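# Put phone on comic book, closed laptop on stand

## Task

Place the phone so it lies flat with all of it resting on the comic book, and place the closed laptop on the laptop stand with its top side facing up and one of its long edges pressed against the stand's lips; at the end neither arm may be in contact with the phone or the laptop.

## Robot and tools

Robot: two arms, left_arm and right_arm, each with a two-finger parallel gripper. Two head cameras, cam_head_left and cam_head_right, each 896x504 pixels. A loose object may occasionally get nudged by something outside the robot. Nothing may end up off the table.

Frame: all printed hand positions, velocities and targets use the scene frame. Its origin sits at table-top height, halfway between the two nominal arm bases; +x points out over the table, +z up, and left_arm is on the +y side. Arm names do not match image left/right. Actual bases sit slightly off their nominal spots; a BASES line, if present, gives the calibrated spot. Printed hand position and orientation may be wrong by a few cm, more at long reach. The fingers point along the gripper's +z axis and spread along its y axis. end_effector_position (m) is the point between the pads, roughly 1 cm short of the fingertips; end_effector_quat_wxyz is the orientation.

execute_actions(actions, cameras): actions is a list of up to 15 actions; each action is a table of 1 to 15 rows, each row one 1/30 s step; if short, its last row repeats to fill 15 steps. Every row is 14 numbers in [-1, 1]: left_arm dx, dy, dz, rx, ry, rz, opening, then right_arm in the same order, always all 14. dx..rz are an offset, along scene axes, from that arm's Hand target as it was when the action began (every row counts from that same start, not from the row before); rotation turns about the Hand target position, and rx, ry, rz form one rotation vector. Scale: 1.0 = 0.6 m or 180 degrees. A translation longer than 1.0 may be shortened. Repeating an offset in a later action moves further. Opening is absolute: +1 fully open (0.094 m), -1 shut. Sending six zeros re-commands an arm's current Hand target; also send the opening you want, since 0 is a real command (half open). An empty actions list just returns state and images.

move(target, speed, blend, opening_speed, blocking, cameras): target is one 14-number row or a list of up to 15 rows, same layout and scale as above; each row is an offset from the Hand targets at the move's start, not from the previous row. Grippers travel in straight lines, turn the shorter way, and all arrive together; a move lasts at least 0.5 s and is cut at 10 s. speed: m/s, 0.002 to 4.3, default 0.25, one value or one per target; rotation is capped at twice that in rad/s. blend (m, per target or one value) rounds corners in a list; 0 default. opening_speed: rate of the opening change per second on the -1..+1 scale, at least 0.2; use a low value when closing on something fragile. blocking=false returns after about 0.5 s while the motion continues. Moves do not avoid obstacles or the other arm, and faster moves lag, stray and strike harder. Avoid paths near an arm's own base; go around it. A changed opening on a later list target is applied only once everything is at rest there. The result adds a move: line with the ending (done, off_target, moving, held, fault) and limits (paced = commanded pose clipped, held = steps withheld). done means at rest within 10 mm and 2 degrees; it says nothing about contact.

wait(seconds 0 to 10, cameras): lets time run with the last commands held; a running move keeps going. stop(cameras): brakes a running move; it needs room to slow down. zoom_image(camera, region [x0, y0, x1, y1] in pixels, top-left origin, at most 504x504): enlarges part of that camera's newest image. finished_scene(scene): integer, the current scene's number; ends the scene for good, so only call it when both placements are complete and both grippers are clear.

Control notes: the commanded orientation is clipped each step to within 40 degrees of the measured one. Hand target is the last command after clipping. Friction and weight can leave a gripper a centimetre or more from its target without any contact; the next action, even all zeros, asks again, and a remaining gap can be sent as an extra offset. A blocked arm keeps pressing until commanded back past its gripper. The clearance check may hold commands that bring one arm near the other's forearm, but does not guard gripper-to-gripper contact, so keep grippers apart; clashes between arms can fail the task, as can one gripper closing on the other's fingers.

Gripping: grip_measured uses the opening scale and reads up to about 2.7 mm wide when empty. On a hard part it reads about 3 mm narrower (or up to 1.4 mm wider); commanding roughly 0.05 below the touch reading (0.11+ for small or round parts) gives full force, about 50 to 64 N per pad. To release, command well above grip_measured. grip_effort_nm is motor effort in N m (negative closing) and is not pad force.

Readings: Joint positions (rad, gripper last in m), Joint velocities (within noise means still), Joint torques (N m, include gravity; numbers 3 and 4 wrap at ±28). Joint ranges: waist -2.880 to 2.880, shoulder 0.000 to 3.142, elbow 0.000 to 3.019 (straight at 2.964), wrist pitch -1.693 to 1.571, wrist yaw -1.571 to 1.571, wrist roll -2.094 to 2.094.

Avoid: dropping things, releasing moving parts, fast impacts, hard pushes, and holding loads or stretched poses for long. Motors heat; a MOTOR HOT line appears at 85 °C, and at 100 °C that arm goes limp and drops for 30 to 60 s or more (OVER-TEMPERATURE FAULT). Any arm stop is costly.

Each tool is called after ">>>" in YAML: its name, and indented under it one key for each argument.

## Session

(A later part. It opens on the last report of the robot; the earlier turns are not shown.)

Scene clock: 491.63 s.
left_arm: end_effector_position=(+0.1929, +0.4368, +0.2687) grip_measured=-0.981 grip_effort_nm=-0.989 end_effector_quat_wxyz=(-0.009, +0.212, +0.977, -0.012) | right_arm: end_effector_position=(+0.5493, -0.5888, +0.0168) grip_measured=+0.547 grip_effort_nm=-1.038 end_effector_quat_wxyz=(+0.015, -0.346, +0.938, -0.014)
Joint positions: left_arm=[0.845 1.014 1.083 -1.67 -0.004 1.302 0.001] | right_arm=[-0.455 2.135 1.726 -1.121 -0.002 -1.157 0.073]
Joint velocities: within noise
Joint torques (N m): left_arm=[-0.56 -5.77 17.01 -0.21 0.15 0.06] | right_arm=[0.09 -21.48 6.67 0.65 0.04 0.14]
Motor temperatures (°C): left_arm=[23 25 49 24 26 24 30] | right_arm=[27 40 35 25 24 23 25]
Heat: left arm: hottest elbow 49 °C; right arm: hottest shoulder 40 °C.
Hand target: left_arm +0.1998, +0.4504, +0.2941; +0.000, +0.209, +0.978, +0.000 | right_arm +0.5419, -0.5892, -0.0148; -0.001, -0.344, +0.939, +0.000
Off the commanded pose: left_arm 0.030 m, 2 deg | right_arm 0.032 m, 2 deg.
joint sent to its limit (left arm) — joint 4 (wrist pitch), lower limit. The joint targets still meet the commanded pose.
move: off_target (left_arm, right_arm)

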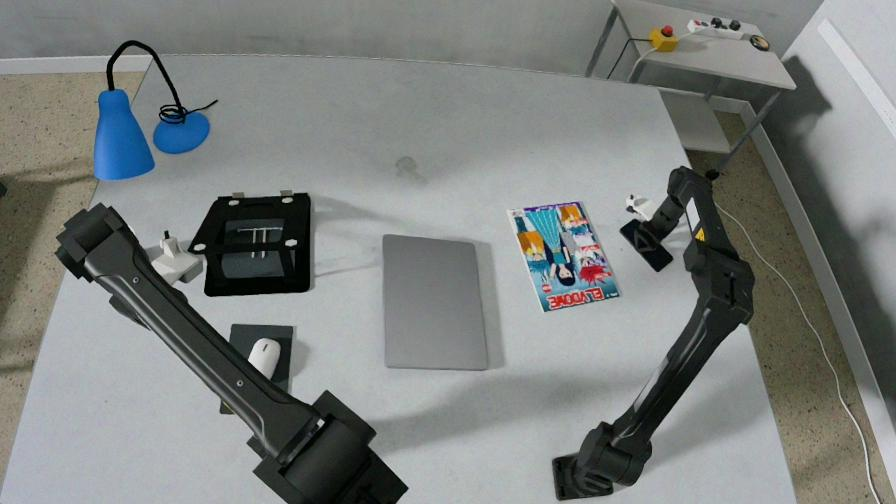

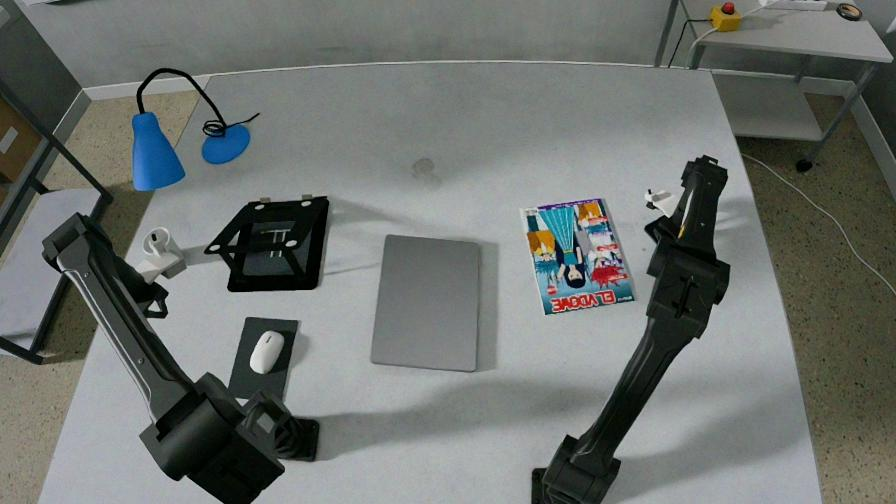

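>>> move:
  target:
    - [0,0,0,0,0,0,-1, 0,0,0.2,0,0,0,0.2]
    - [0,0,0,0,0,0,-1, 0.018,0.38,0.2,0,0,-0.117,0.2]
  speed: 0.15

>>> zoom_image:
  camera: "cam_head_left"
  region: [480, 170, 680, 330]

>>> zoom_image:
  camera: "cam_head_right"
  region: [500, 170, 700, 330]

Scene clock: 499.90 s.
left_arm: end_effector_position=(+0.1929, +0.4368, +0.2687) grip_measured=-0.981 grip_effort_nm=-0.994 end_effector_quat_wxyz=(-0.009, +0.212, +0.977, -0.012) | right_arm: end_effector_position=(+0.5517, -0.3616, +0.0867) grip_measured=+0.546 grip_effort_nm=-1.038 end_effector_quat_wxyz=(-0.019, -0.170, +0.985, +0.007)
Joint positions: left_arm=[0.845 1.014 1.083 -1.67 -0.004 1.302 0.001] | right_arm=[-0.095 1.967 1.644 -1.288 -0.004 -0.432 0.073]
Joint velocities: within noise
Joint torques (N m): left_arm=[-0.38 -6.07 17.07 -0.09 0.16 0.09] | right_arm=[0.5 -25.82 7.23 0.38 0.09 0.19]
Motor temperatures (°C): left_arm=[23 25 49 24 26 24 30] | right_arm=[27 40 35 25 24 23 26]
Heat: left arm: hottest elbow 49 °C; right arm: hottest shoulder 40 °C.
Hand target: left_arm +0.1998, +0.4504, +0.2941; +0.000, +0.209, +0.978, +0.000 | right_arm +0.5527, -0.3612, +0.1054; +0.000, -0.167, +0.986, +0.001
Off the commanded pose: left_arm 0.030 m, 2 deg | right_arm 0.019 m, 2 deg.
joint sent to its limit (left arm) — joint 4 (wrist pitch), lower limit. The joint targets still meet the commanded pose.
move: off_target (left_arm, right_arm)

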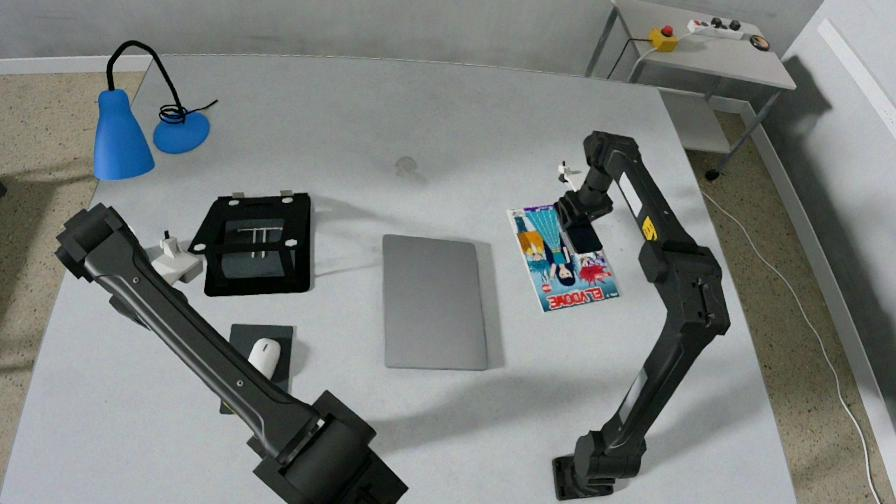

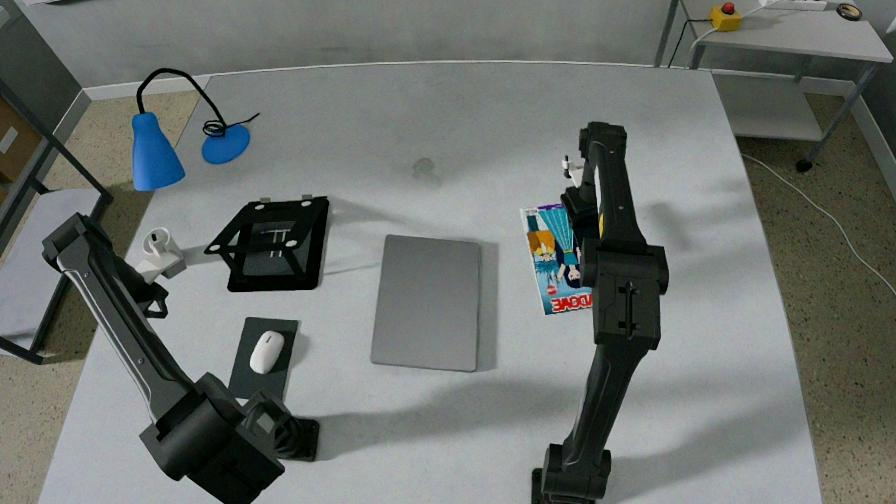

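Scaled by 2.520.

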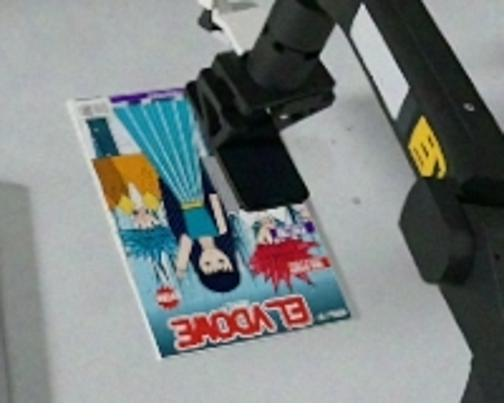

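Scaled by 2.520.

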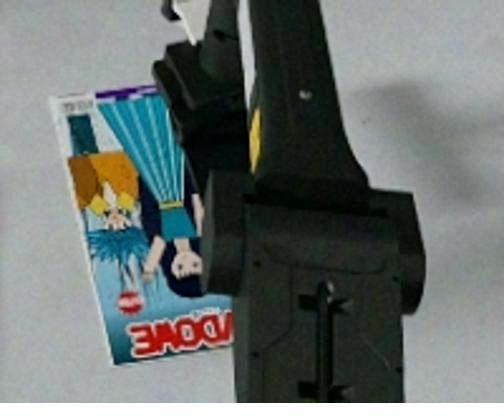

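>>> move:
  target:
    - [0,0,0,0,0,0,-1, -0.075,0.047,0.0,0,0,0,0.2]
    - [0,0,0,0,0,0,-1, -0.075,0.047,-0.08,0,0,0,0.2]
  speed: 0.12

>>> zoom_image:
  camera: "cam_head_left"
  region: [500, 190, 640, 330]

>>> zoom_image:
  camera: "cam_head_right"
  region: [510, 180, 650, 320]

Scene clock: 506.33 s.
left_arm: end_effector_position=(+0.1929, +0.4368, +0.2687) grip_measured=-0.981 grip_effort_nm=-0.989 end_effector_quat_wxyz=(-0.009, +0.212, +0.977, -0.012) | right_arm: end_effector_position=(+0.5085, -0.3367, +0.0669) grip_measured=+0.546 grip_effort_nm=-1.038 end_effector_quat_wxyz=(+0.005, -0.167, +0.986, +0.001)
Joint positions: left_arm=[0.845 1.014 1.083 -1.67 -0.004 1.302 0.001] | right_arm=[-0.056 1.847 1.405 -1.119 -0.003 -0.387 0.073]
Joint velocities: within noise
Joint torques (N m): left_arm=[0.38 -5.71 16.85 -0.24 0.19 0.09] | right_arm=[0.91 -18.96 7.02 0.39 0.08 0.24]
Motor temperatures (°C): left_arm=[23 25 49 24 26 24 30] | right_arm=[27 39 35 25 24 23 26]
Heat: left arm: hottest elbow 49 °C; right arm: hottest shoulder 39 °C.
Hand target: left_arm +0.1998, +0.4504, +0.2941; +0.000, +0.209, +0.978, +0.000 | right_arm +0.5078, -0.3332, +0.0574; +0.000, -0.167, +0.986, +0.001
Off the commanded pose: left_arm 0.030 m, 2 deg | right_arm 0.010 m, 1 deg.
joint sent to its limit (left arm) — joint 4 (wrist pitch), lower limit. The joint targets still meet the commanded pose.
move: off_target (left_arm)

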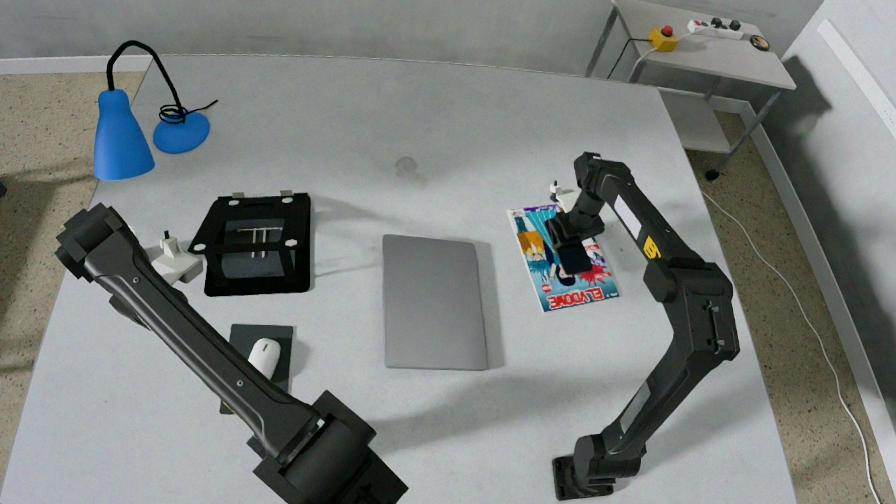

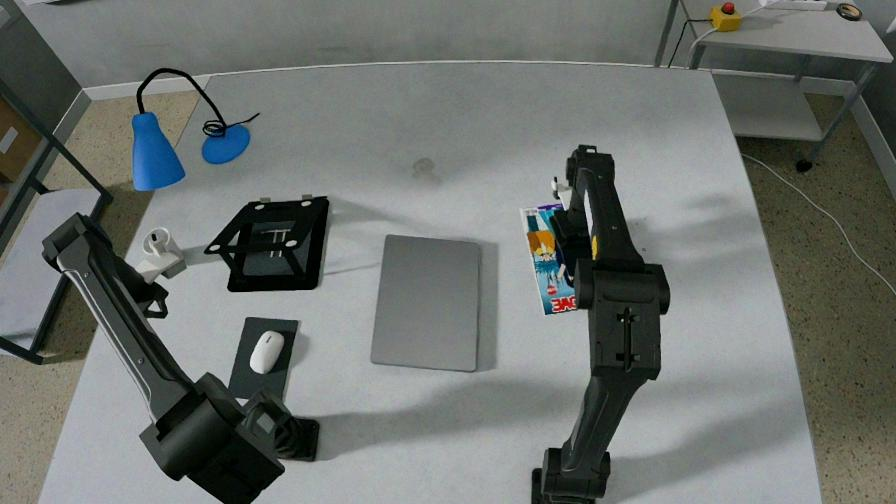

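Scaled by 3.600.

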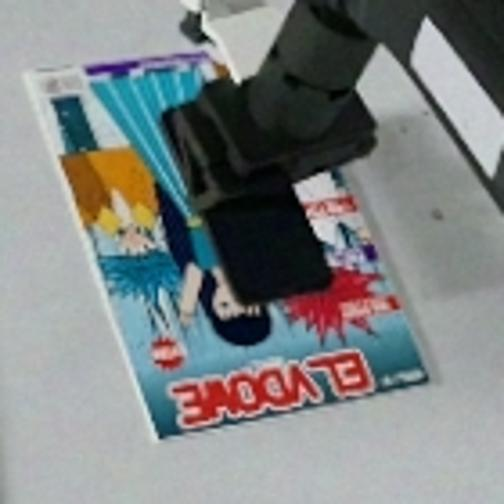

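Scaled by 3.600.

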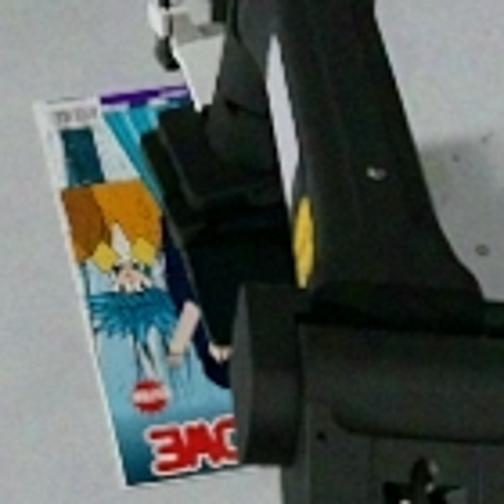

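>>> move:
  target:
    - [0,0,0,0,0,0,-1, 0.0,0.04,0.0,0,0,0,0.2]
    - [0,0,0,0,0,0,-1, 0.0,0.037,-0.075,0,0,0,0.2]
  speed: 0.08

>>> zoom_image:
  camera: "cam_head_left"
  region: [500, 190, 640, 330]

Scene clock: 513.00 s.
left_arm: end_effector_position=(+0.1929, +0.4368, +0.2687) grip_measured=-0.981 grip_effort_nm=-0.994 end_effector_quat_wxyz=(-0.009, +0.212, +0.977, -0.012) | right_arm: end_effector_position=(+0.5082, -0.3120, +0.0200) grip_measured=+0.546 grip_effort_nm=-1.033 end_effector_quat_wxyz=(+0.003, -0.169, +0.986, +0.001)
Joint positions: left_arm=[0.845 1.014 1.083 -1.67 -0.004 1.302 0.001] | right_arm=[-0.01 1.905 1.354 -1.014 -0.002 -0.345 0.073]
Joint velocities: within noise
Joint torques (N m): left_arm=[0.03 -4.89 16.99 -0.17 0.18 0.11] | right_arm=[0.56 -19.37 6.86 0.38 0.05 0.22]
Motor temperatures (°C): left_arm=[23 25 49 24 26 24 31] | right_arm=[27 39 35 25 24 23 26]
Heat: left arm: hottest elbow 49 °C; right arm: hottest shoulder 39 °C.
Hand target: left_arm +0.1998, +0.4504, +0.2941; +0.000, +0.209, +0.978, +0.000 | right_arm +0.5076, -0.3108, +0.0122; +0.000, -0.167, +0.986, +0.001
Off the commanded pose: left_arm 0.030 m, 2 deg | right_arm 0.008 m, 0 deg.
joint sent to its limit (left arm) — joint 4 (wrist pitch), lower limit. The joint targets still meet the commanded pose.
move: off_target (left_arm)

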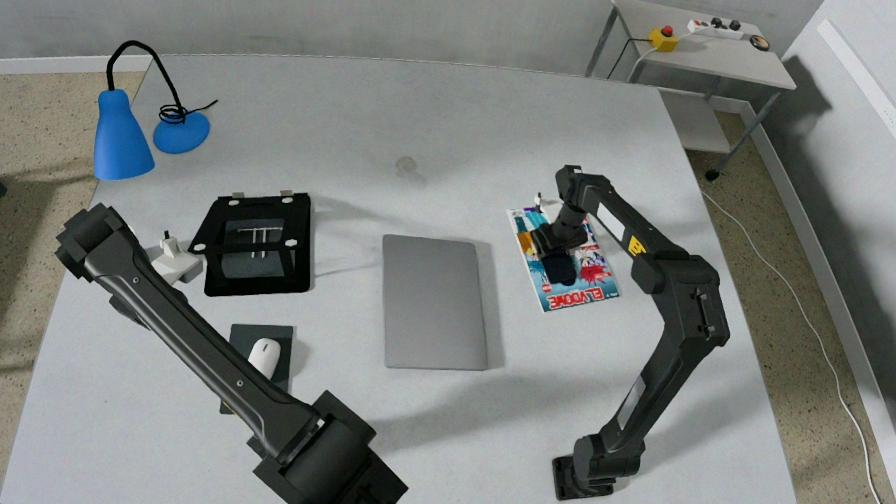

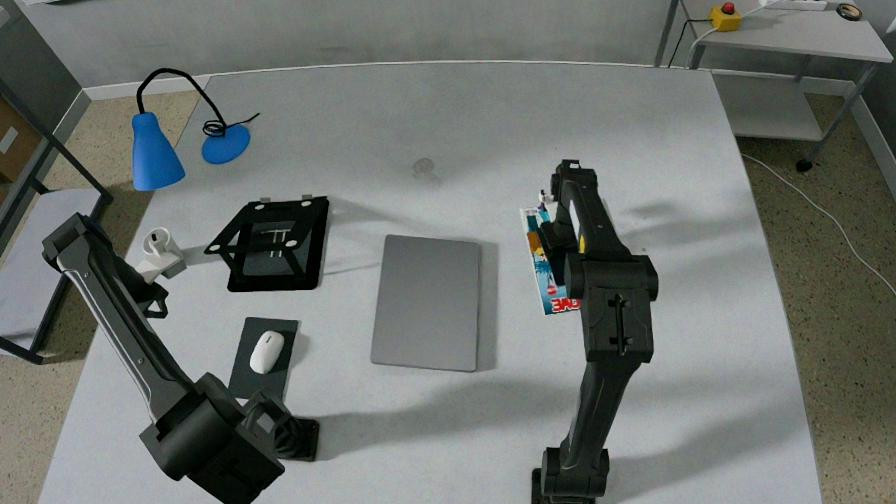

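Scaled by 3.600.

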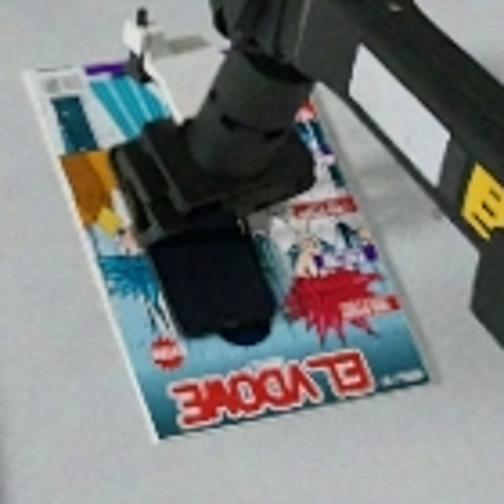

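>>> move:
  target: [0,0,0,0,0,0,-1, 0.0,0.0,-0.02,0,0,0,0.2]
  speed: 0.03
  cameras: []

>>> move:
  target: [0,0,0,0,0,0,-1, 0.0,0.0,-0.02,0,0,0,0.2]
  speed: 0.03

>>> zoom_image:
  camera: "cam_head_left"
  region: [500, 190, 640, 330]

Scene clock: 518.33 s.
left_arm: end_effector_position=(+0.1929, +0.4368, +0.2687) grip_measured=-0.981 grip_effort_nm=-0.989 end_effector_quat_wxyz=(-0.009, +0.212, +0.977, -0.012) | right_arm: end_effector_position=(+0.5134, -0.3121, +0.0190) grip_measured=+0.546 grip_effort_nm=-1.043 end_effector_quat_wxyz=(+0.013, -0.169, +0.986, -0.001)
Joint positions: left_arm=[0.845 1.014 1.083 -1.67 -0.004 1.302 0.001] | right_arm=[-0.01 1.907 1.353 -0.991 -0.002 -0.344 0.073]
Joint velocities: within noise
Joint torques (N m): left_arm=[-0.56 -4.84 16.85 -0.1 0.21 0.1] | right_arm=[0.62 -18.49 6.09 0.62 0.05 0.21]
Motor temperatures (°C): left_arm=[23 25 49 24 26 24 31] | right_arm=[27 39 35 25 24 23 26]
Heat: left arm: hottest elbow 49 °C; right arm: hottest shoulder 39 °C.
Hand target: left_arm +0.1998, +0.4504, +0.2941; +0.000, +0.209, +0.978, +0.000 | right_arm +0.5077, -0.3108, +0.0003; +0.000, -0.167, +0.986, +0.001
Off the commanded pose: left_arm 0.030 m, 2 deg | right_arm 0.020 m, 2 deg.
joint sent to its limit (left arm) — joint 4 (wrist pitch), lower limit. The joint targets still meet the commanded pose.
move: off_target (left_arm, right_arm)
No camera images: "cameras" was empty.

Scene clock: 519.17 s.
left_arm: end_effector_position=(+0.1929, +0.4368, +0.2687) grip_measured=-0.981 grip_effort_nm=-0.989 end_effector_quat_wxyz=(-0.009, +0.212, +0.977, -0.012) | right_arm: end_effector_position=(+0.5148, -0.3121, +0.0178) grip_measured=+0.546 grip_effort_nm=-1.043 end_effector_quat_wxyz=(+0.018, -0.169, +0.985, -0.002)
Joint positions: left_arm=[0.845 1.014 1.083 -1.67 -0.004 1.302 0.001] | right_arm=[-0.01 1.907 1.349 -0.978 -0.002 -0.344 0.073]
Joint velocities: within noise
Joint torques (N m): left_arm=[-0.26 -5.07 16.88 -0.12 0.19 0.11] | right_arm=[0.62 -17.14 5.56 1.29 0.06 0.22]
Motor temperatures (°C): left_arm=[23 25 49 24 26 24 31] | right_arm=[27 39 35 25 24 23 26]
Heat: left arm: hottest elbow 49 °C; right arm: hottest shoulder 39 °C.
Hand target: left_arm +0.1998, +0.4504, +0.2941; +0.000, +0.209, +0.978, +0.000 | right_arm +0.5076, -0.3108, -0.0117; +0.000, -0.167, +0.986, +0.001
Off the commanded pose: left_arm 0.030 m, 2 deg | right_arm 0.030 m, 2 deg.
joint sent to its limit (left arm) — joint 4 (wrist pitch), lower limit. The joint targets still meet the commanded pose.
move: off_target (left_arm, right_arm)

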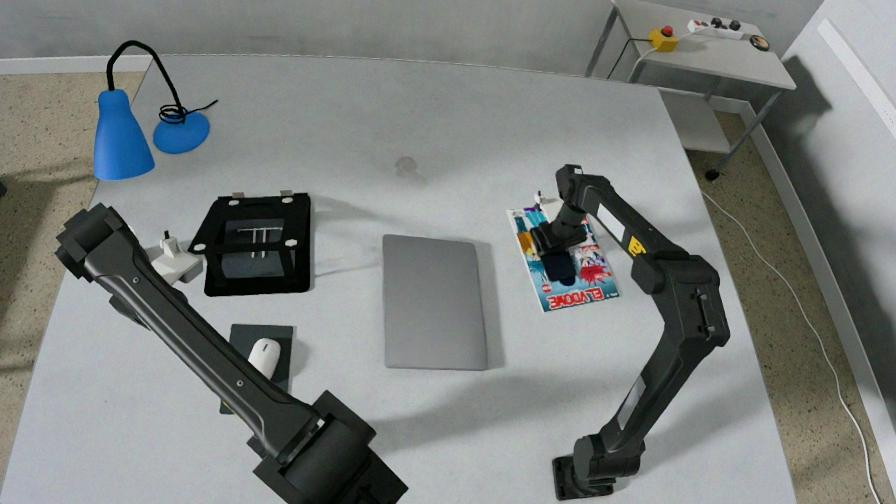

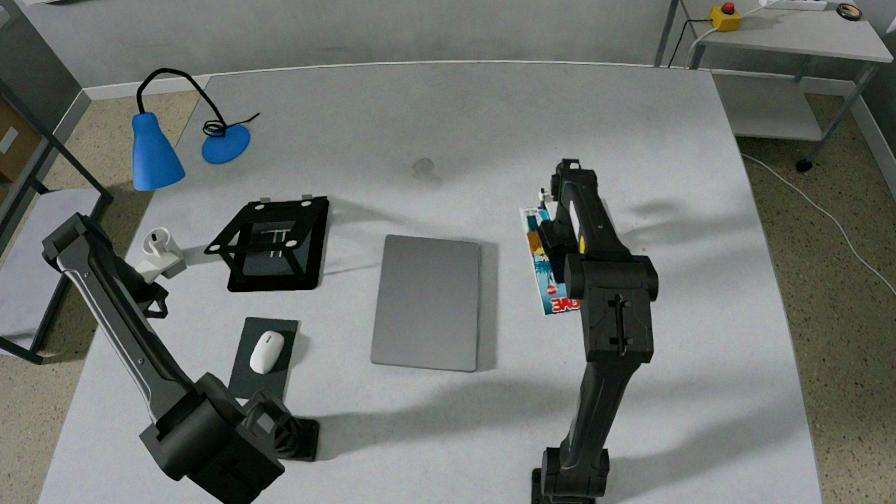

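Scaled by 3.600.

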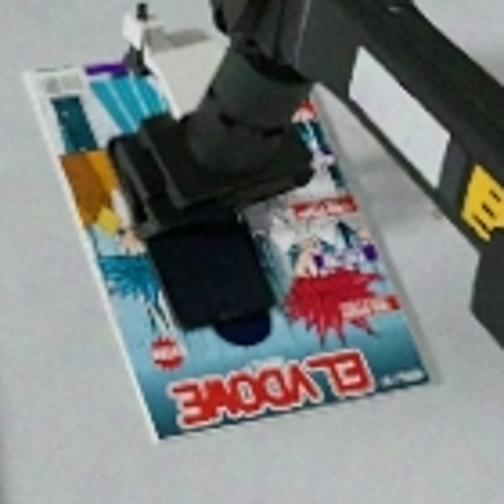

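>>> move:
  target: [0,0,0,0,0,0,-1, 0.0,0.0,0.032,0,0,0,0.2]
  speed: 0.05

>>> zoom_image:
  camera: "cam_head_left"
  region: [500, 190, 640, 330]

Scene clock: 522.33 s.
left_arm: end_effector_position=(+0.1929, +0.4368, +0.2687) grip_measured=-0.981 grip_effort_nm=-0.989 end_effector_quat_wxyz=(-0.009, +0.212, +0.977, -0.012) | right_arm: end_effector_position=(+0.5142, -0.3121, +0.0178) grip_measured=+0.546 grip_effort_nm=-1.043 end_effector_quat_wxyz=(+0.016, -0.169, +0.986, -0.002)
Joint positions: left_arm=[0.845 1.014 1.083 -1.67 -0.004 1.302 0.001] | right_arm=[-0.01 1.907 1.349 -0.98 -0.002 -0.344 0.073]
Joint velocities: within noise
Joint torques (N m): left_arm=[-0.21 -6.01 16.84 -0.25 0.11 0.08] | right_arm=[0.62 -19.14 6.87 -0.28 0.06 0.21]
Motor temperatures (°C): left_arm=[23 25 49 24 26 24 31] | right_arm=[27 39 35 25 24 23 26]
Heat: left arm: hottest elbow 49 °C; right arm: hottest shoulder 39 °C.
Hand target: left_arm +0.1998, +0.4504, +0.2941; +0.000, +0.209, +0.978, +0.000 | right_arm +0.5076, -0.3108, +0.0075; +0.000, -0.167, +0.986, +0.001
Off the commanded pose: left_arm 0.030 m, 2 deg | right_arm 0.012 m, 2 deg.
joint sent to its limit (left arm) — joint 4 (wrist pitch), lower limit. The joint targets still meet the commanded pose.
move: off_target (left_arm, right_arm)

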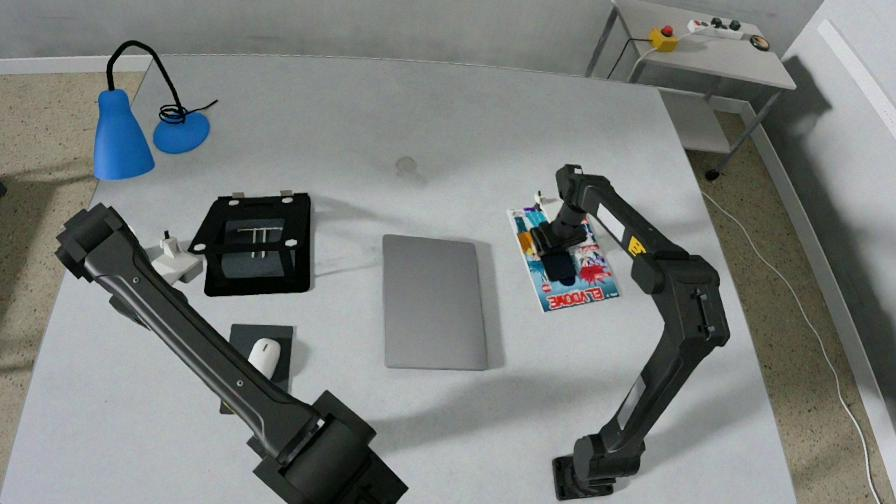

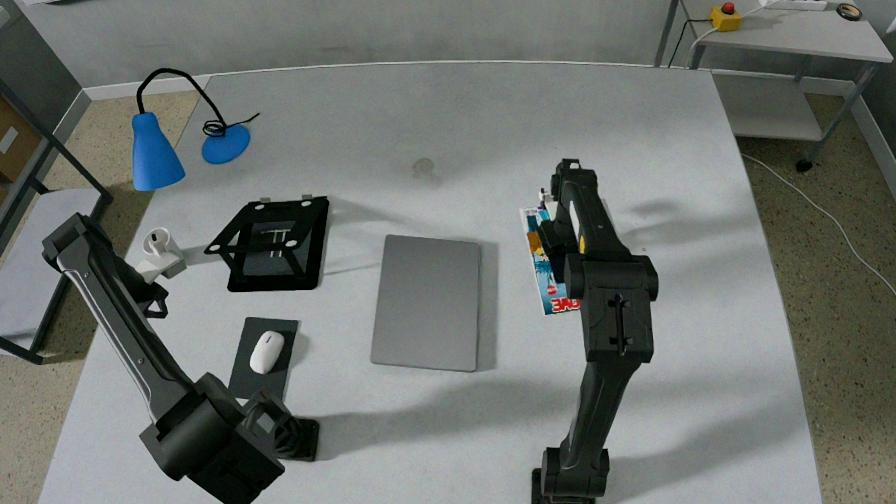

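Scaled by 3.600.

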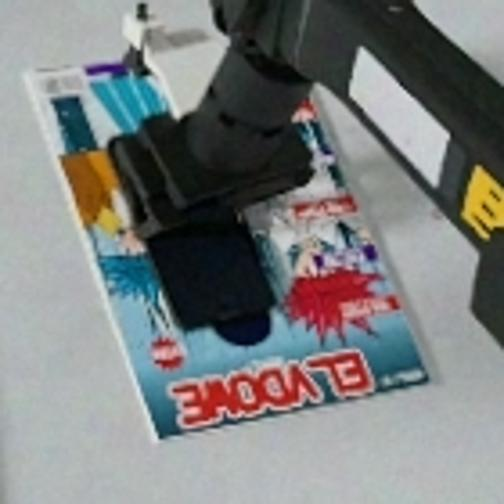

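>>> move:
  target: [0,0,0,0,0,0,-1, 0.0,0.0,0.0,0,0,0,1]
  speed: 0.05
  opening_speed: 0.3
  cameras: []

>>> move:
  target:
    - [0,0,0,0,0,0,-1, 0.0,0.0,0.2,0,0,0,1]
    - [0,0,0,0,0,0,-1, -0.35,-0.3,0.3,0,0,0,1]
  speed: [0.08,0.25]

>>> zoom_image:
  camera: "cam_head_left"
  region: [500, 190, 640, 330]

Scene clock: 528.17 s.
left_arm: end_effector_position=(+0.1929, +0.4368, +0.2687) grip_measured=-0.981 grip_effort_nm=-0.989 end_effector_quat_wxyz=(-0.009, +0.212, +0.977, -0.012) | right_arm: end_effector_position=(+0.5141, -0.3128, +0.0178) grip_measured=+0.997 grip_effort_nm=0.085 end_effector_quat_wxyz=(+0.016, -0.167, +0.986, -0.004)
Joint positions: left_arm=[0.845 1.014 1.083 -1.67 -0.004 1.302 0.001] | right_arm=[-0.01 1.907 1.349 -0.981 0.002 -0.341 0.094]
Joint velocities: within noise
Joint torques (N m): left_arm=[-0.15 -5.13 17.05 -0.16 0.15 0.08] | right_arm=[0.62 -19.19 6.87 -0.25 -0.08 0.17]
Motor temperatures (°C): left_arm=[23 25 49 24 26 24 31] | right_arm=[27 38 35 25 24 23 26]
Heat: left arm: hottest elbow 49 °C; right arm: hottest shoulder 38 °C.
Hand target: left_arm +0.1998, +0.4504, +0.2941; +0.000, +0.209, +0.978, +0.000 | right_arm +0.5076, -0.3108, +0.0075; +0.000, -0.167, +0.986, +0.001
Off the commanded pose: left_arm 0.030 m, 2 deg | right_arm 0.012 m, 2 deg.
joint sent to its limit (left arm) — joint 4 (wrist pitch), lower limit. The joint targets still meet the commanded pose.
move: off_target (left_arm, right_arm)
No camera images: "cameras" was empty.

Scene clock: 531.83 s.
left_arm: end_effector_position=(+0.1929, +0.4368, +0.2687) grip_measured=-0.981 grip_effort_nm=-0.989 end_effector_quat_wxyz=(-0.009, +0.212, +0.977, -0.012) | right_arm: end_effector_position=(+0.3060, -0.4918, +0.1897) grip_measured=+0.999 grip_effort_nm=0.066 end_effector_quat_wxyz=(+0.005, -0.168, +0.986, -0.005)
Joint positions: left_arm=[0.845 1.014 1.083 -1.67 -0.004 1.302 0.001] | right_arm=[-0.502 1.348 1.138 -1.348 0.001 -0.834 0.094]
Joint velocities: within noise
Joint torques (N m): left_arm=[-0.38 -5.48 17.07 -0.01 0.13 0.09] | right_arm=[-0.21 -13.45 7.17 -0.18 -0.08 0.06]
Motor temperatures (°C): left_arm=[23 25 49 24 26 24 31] | right_arm=[27 38 35 25 24 23 26]
Heat: left arm: hottest elbow 49 °C; right arm: hottest shoulder 38 °C.
Hand target: left_arm +0.1998, +0.4504, +0.2941; +0.000, +0.209, +0.978, +0.000 | right_arm +0.2977, -0.4908, +0.1875; +0.000, -0.167, +0.986, +0.001
Off the commanded pose: left_arm 0.030 m, 2 deg | right_arm 0.009 m, 1 deg.
joint sent to its limit (left arm) — joint 4 (wrist pitch), lower limit. The joint targets still meet the commanded pose.
move: off_target (left_arm)

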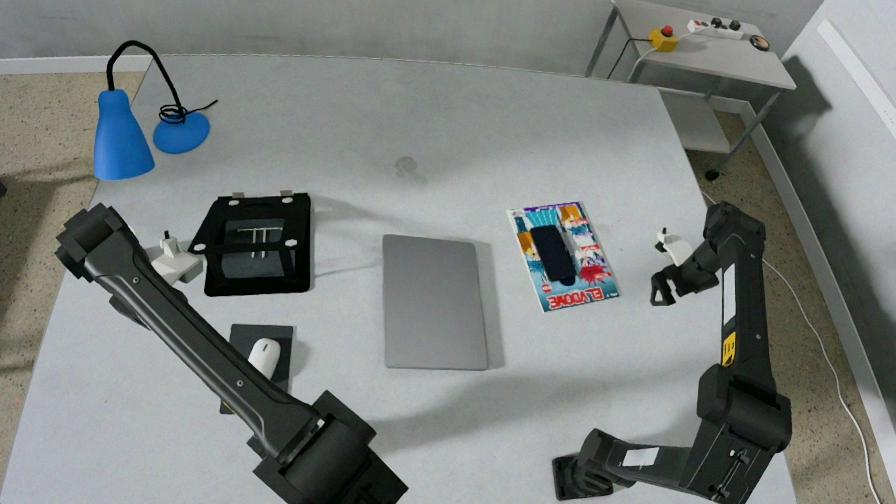

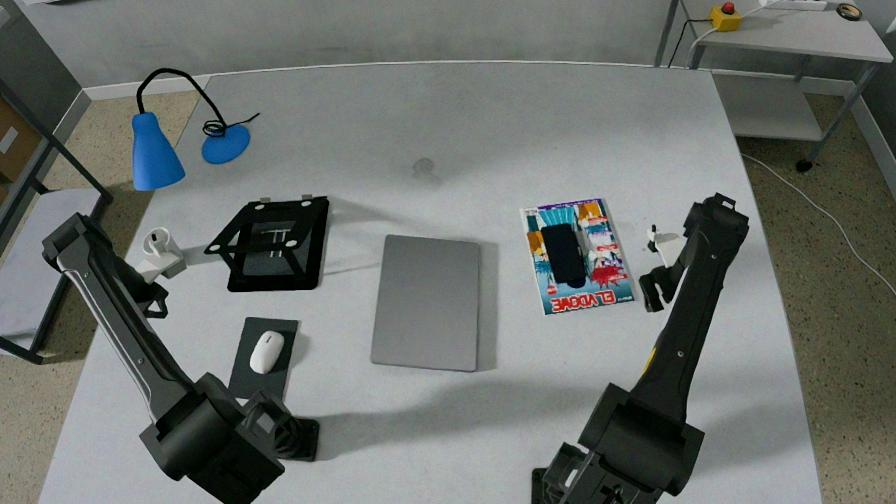

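Scaled by 3.600.

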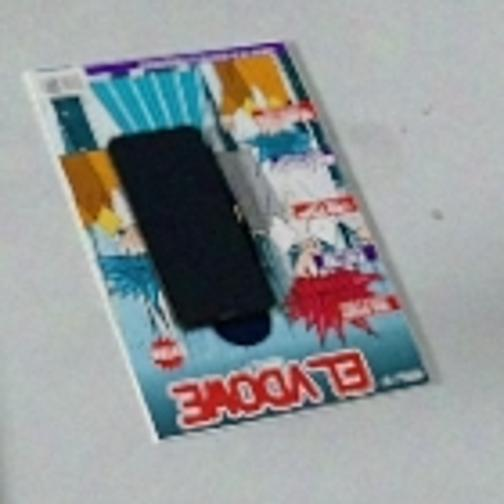

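>>> move:
  target:
    - [0.3,-0.75,0,0,0,0,-1, 0,0,0,0,0,0,1]
    - [0.3,-0.75,-0.33,0,0,0,-1, 0,0,0,0,0,0,1]
  speed: 0.25

>>> zoom_image:
  camera: "cam_head_left"
  region: [330, 180, 530, 380]

>>> zoom_image:
  camera: "cam_head_right"
  region: [330, 180, 530, 380]

Scene clock: 561.70 s.
left_arm: end_effector_position=(+0.3808, +0.0040, +0.0981) grip_measured=-0.981 grip_effort_nm=-0.994 end_effector_quat_wxyz=(-0.004, +0.209, +0.978, +0.000) | right_arm: end_effector_position=(+0.3060, -0.4918, +0.1897) grip_measured=+0.999 grip_effort_nm=0.061 end_effector_quat_wxyz=(+0.005, -0.168, +0.986, -0.005)
Joint positions: left_arm=[-0.625 1.55 1.099 -1.127 0.004 -0.175 0.001] | right_arm=[-0.502 1.348 1.138 -1.348 0.001 -0.834 0.094]
Joint velocities: within noise
Joint torques (N m): left_arm=[-1.55 -14.39 9.06 0.98 -0.09 -0.07] | right_arm=[-0.21 -12.92 7.15 -0.18 -0.09 0.09]
Motor temperatures (°C): left_arm=[23 25 49 24 26 23 31] | right_arm=[27 38 35 25 24 23 25]
Heat: left arm: hottest elbow 49 °C; right arm: hottest shoulder 38 °C.
Hand target: left_arm +0.3798, +0.0005, +0.0959; +0.000, +0.209, +0.978, +0.000 | right_arm +0.2976, -0.4908, +0.1875; +0.000, -0.167, +0.986, +0.001
Off the commanded pose: left_arm 0.004 m, 0 deg | right_arm 0.009 m, 1 deg.
move: done

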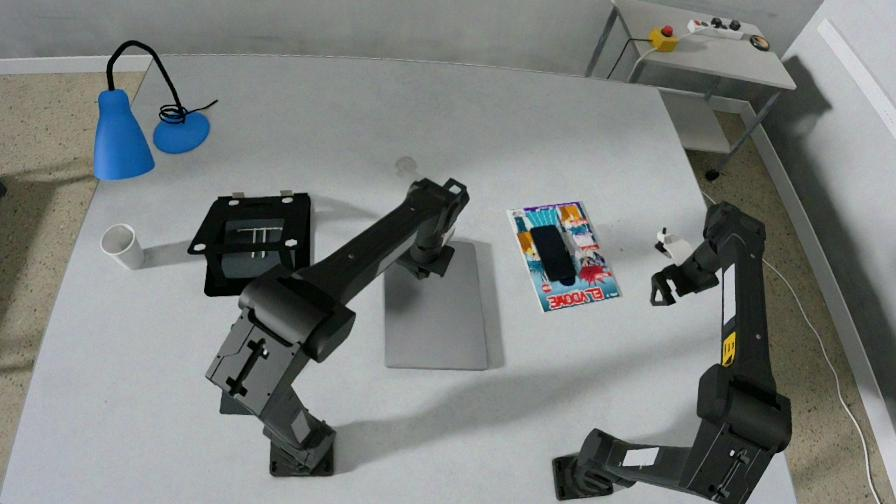

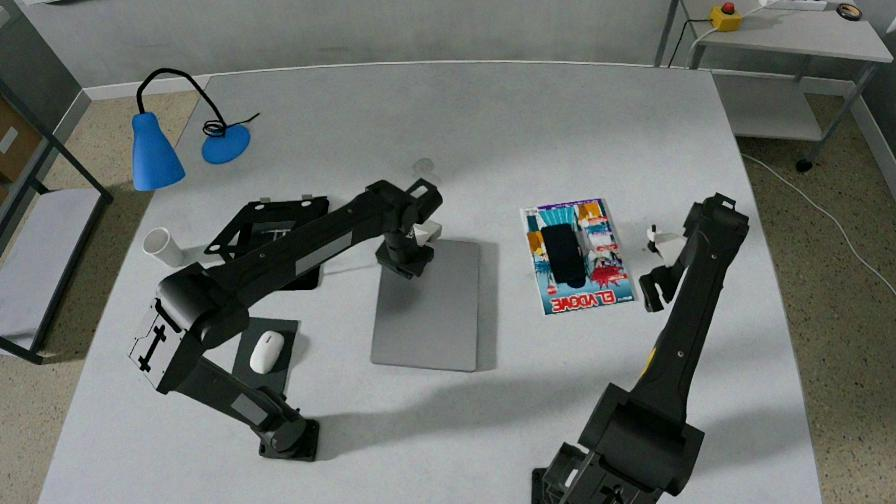

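Scaled by 2.520.

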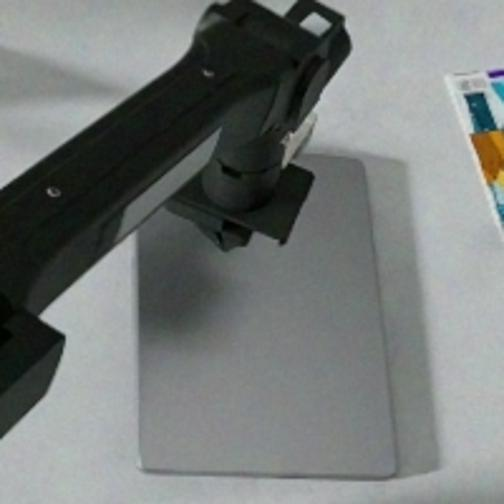

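Scaled by 2.520.

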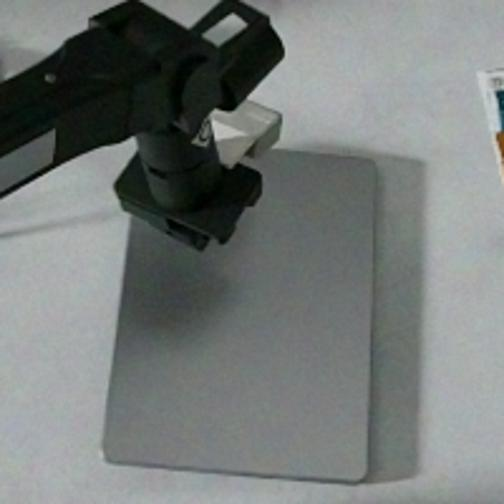

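>>> move:
  target: [0,0,-0.07,0,0,0,-1, 0,0,0,0,0,0,1]
  speed: 0.08
  cameras: []

>>> move:
  target: [0,0,-0.025,0,0,0,-1, 0,0,0,0,0,0,1]
  speed: 0.04
  cameras: []

>>> move:
  target: [0,0,-0.025,0,0,0,-1, 0,0,0,0,0,0,1]
  speed: 0.04

>>> zoom_image:
  camera: "cam_head_left"
  region: [330, 180, 530, 380]

>>> zoom_image:
  camera: "cam_head_right"
  region: [330, 180, 530, 380]

Scene clock: 565.73 s.
left_arm: end_effector_position=(+0.3823, +0.0030, +0.0594) grip_measured=-0.981 grip_effort_nm=-0.989 end_effector_quat_wxyz=(+0.000, +0.208, +0.978, -0.002) | right_arm: end_effector_position=(+0.3060, -0.4918, +0.1897) grip_measured=+0.999 grip_effort_nm=0.061 end_effector_quat_wxyz=(+0.005, -0.168, +0.986, -0.005)
Joint positions: left_arm=[-0.625 1.601 1.044 -1.013 0.004 -0.176 0.001] | right_arm=[-0.502 1.348 1.138 -1.348 0.001 -0.834 0.094]
Joint velocities: within noise
Joint torques (N m): left_arm=[-2.32 -13.98 8.44 1.01 -0.17 -0.1] | right_arm=[-0.15 -12.98 7.15 -0.2 -0.08 0.09]
Motor temperatures (°C): left_arm=[23 25 47 24 26 23 31] | right_arm=[26 38 35 25 24 23 25]
Heat: left arm: hottest elbow 47 °C; right arm: hottest shoulder 38 °C.
Hand target: left_arm +0.3798, +0.0004, +0.0540; +0.000, +0.209, +0.978, +0.000 | right_arm +0.2976, -0.4908, +0.1875; +0.000, -0.167, +0.986, +0.001
Off the commanded pose: left_arm 0.007 m, 0 deg | right_arm 0.009 m, 1 deg.
move: done
No camera images: "cameras" was empty.

Scene clock: 566.57 s.
left_arm: end_effector_position=(+0.3847, +0.0014, +0.0526) grip_measured=-0.981 grip_effort_nm=-0.994 end_effector_quat_wxyz=(+0.007, +0.208, +0.978, -0.005) | right_arm: end_effector_position=(+0.3060, -0.4918, +0.1897) grip_measured=+0.999 grip_effort_nm=0.066 end_effector_quat_wxyz=(+0.005, -0.168, +0.986, -0.005)
Joint positions: left_arm=[-0.625 1.609 1.033 -0.98 0.004 -0.176 0.001] | right_arm=[-0.502 1.348 1.138 -1.348 0.001 -0.834 0.094]
Joint velocities: within noise
Joint torques (N m): left_arm=[-1.9 -12.81 7.38 1.24 -0.19 -0.07] | right_arm=[-0.26 -12.92 7.13 -0.17 -0.08 0.09]
Motor temperatures (°C): left_arm=[23 25 47 24 26 23 31] | right_arm=[26 38 35 25 24 23 25]
Heat: left arm: hottest elbow 47 °C; right arm: hottest shoulder 38 °C.
Hand target: left_arm +0.3797, +0.0004, +0.0391; +0.000, +0.209, +0.978, +0.000 | right_arm +0.2976, -0.4908, +0.1875; +0.000, -0.167, +0.986, +0.001
Off the commanded pose: left_arm 0.014 m, 1 deg | right_arm 0.009 m, 1 deg.
move: off_target (left_arm)
No camera images: "cameras" was empty.

Scene clock: 567.40 s.
left_arm: end_effector_position=(+0.3854, -0.0027, +0.0512) grip_measured=-0.981 grip_effort_nm=-0.989 end_effector_quat_wxyz=(+0.013, +0.211, +0.977, -0.009) | right_arm: end_effector_position=(+0.3060, -0.4918, +0.1897) grip_measured=+0.999 grip_effort_nm=0.066 end_effector_quat_wxyz=(+0.005, -0.168, +0.986, -0.005)
Joint positions: left_arm=[-0.63 1.609 1.029 -0.959 0.007 -0.177 0.001] | right_arm=[-0.502 1.348 1.138 -1.348 0.001 -0.834 0.094]
Joint velocities: within noise
Joint torques (N m): left_arm=[-1.67 -11.34 6.24 1.87 -0.28 -0.09] | right_arm=[-0.26 -12.92 7.12 -0.2 -0.09 0.1]
Motor temperatures (°C): left_arm=[23 25 47 24 26 23 31] | right_arm=[26 37 35 25 24 23 25]
Heat: left arm: hottest elbow 47 °C; right arm: hottest shoulder 37 °C.
Hand target: left_arm +0.3796, +0.0004, +0.0240; +0.000, +0.209, +0.978, +0.000 | right_arm +0.2976, -0.4908, +0.1875; +0.000, -0.167, +0.986, +0.001
Off the commanded pose: left_arm 0.028 m, 2 deg | right_arm 0.009 m, 1 deg.
move: off_target (left_arm)

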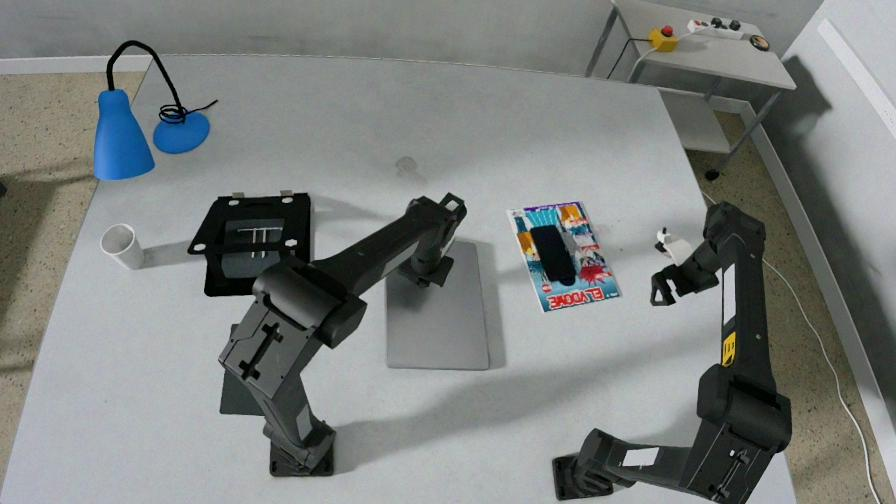

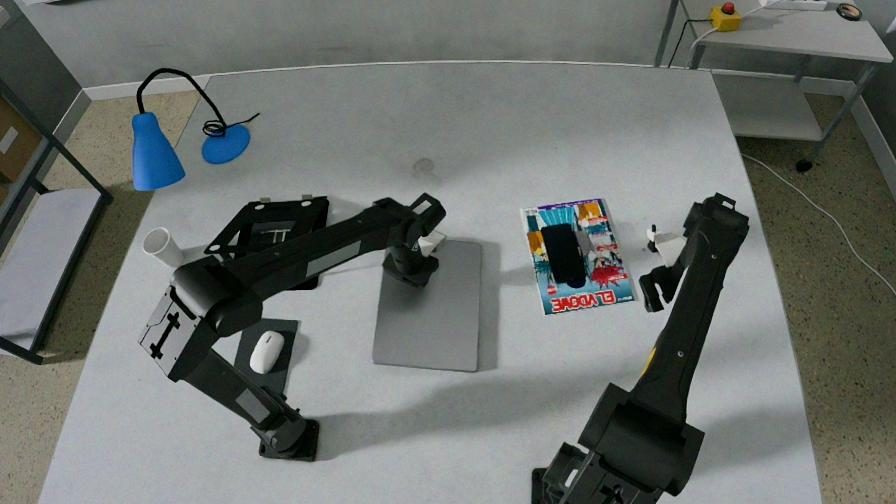

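Scaled by 2.520.

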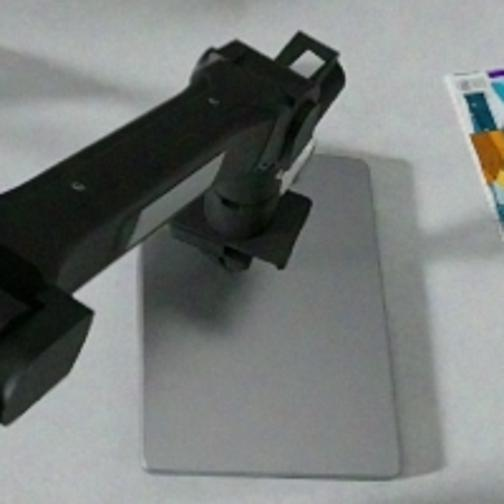

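Scaled by 2.520.

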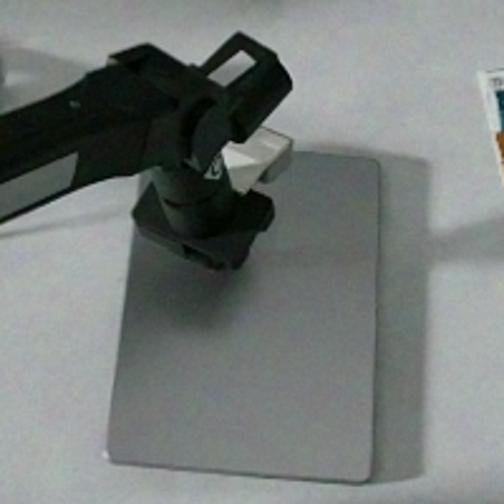

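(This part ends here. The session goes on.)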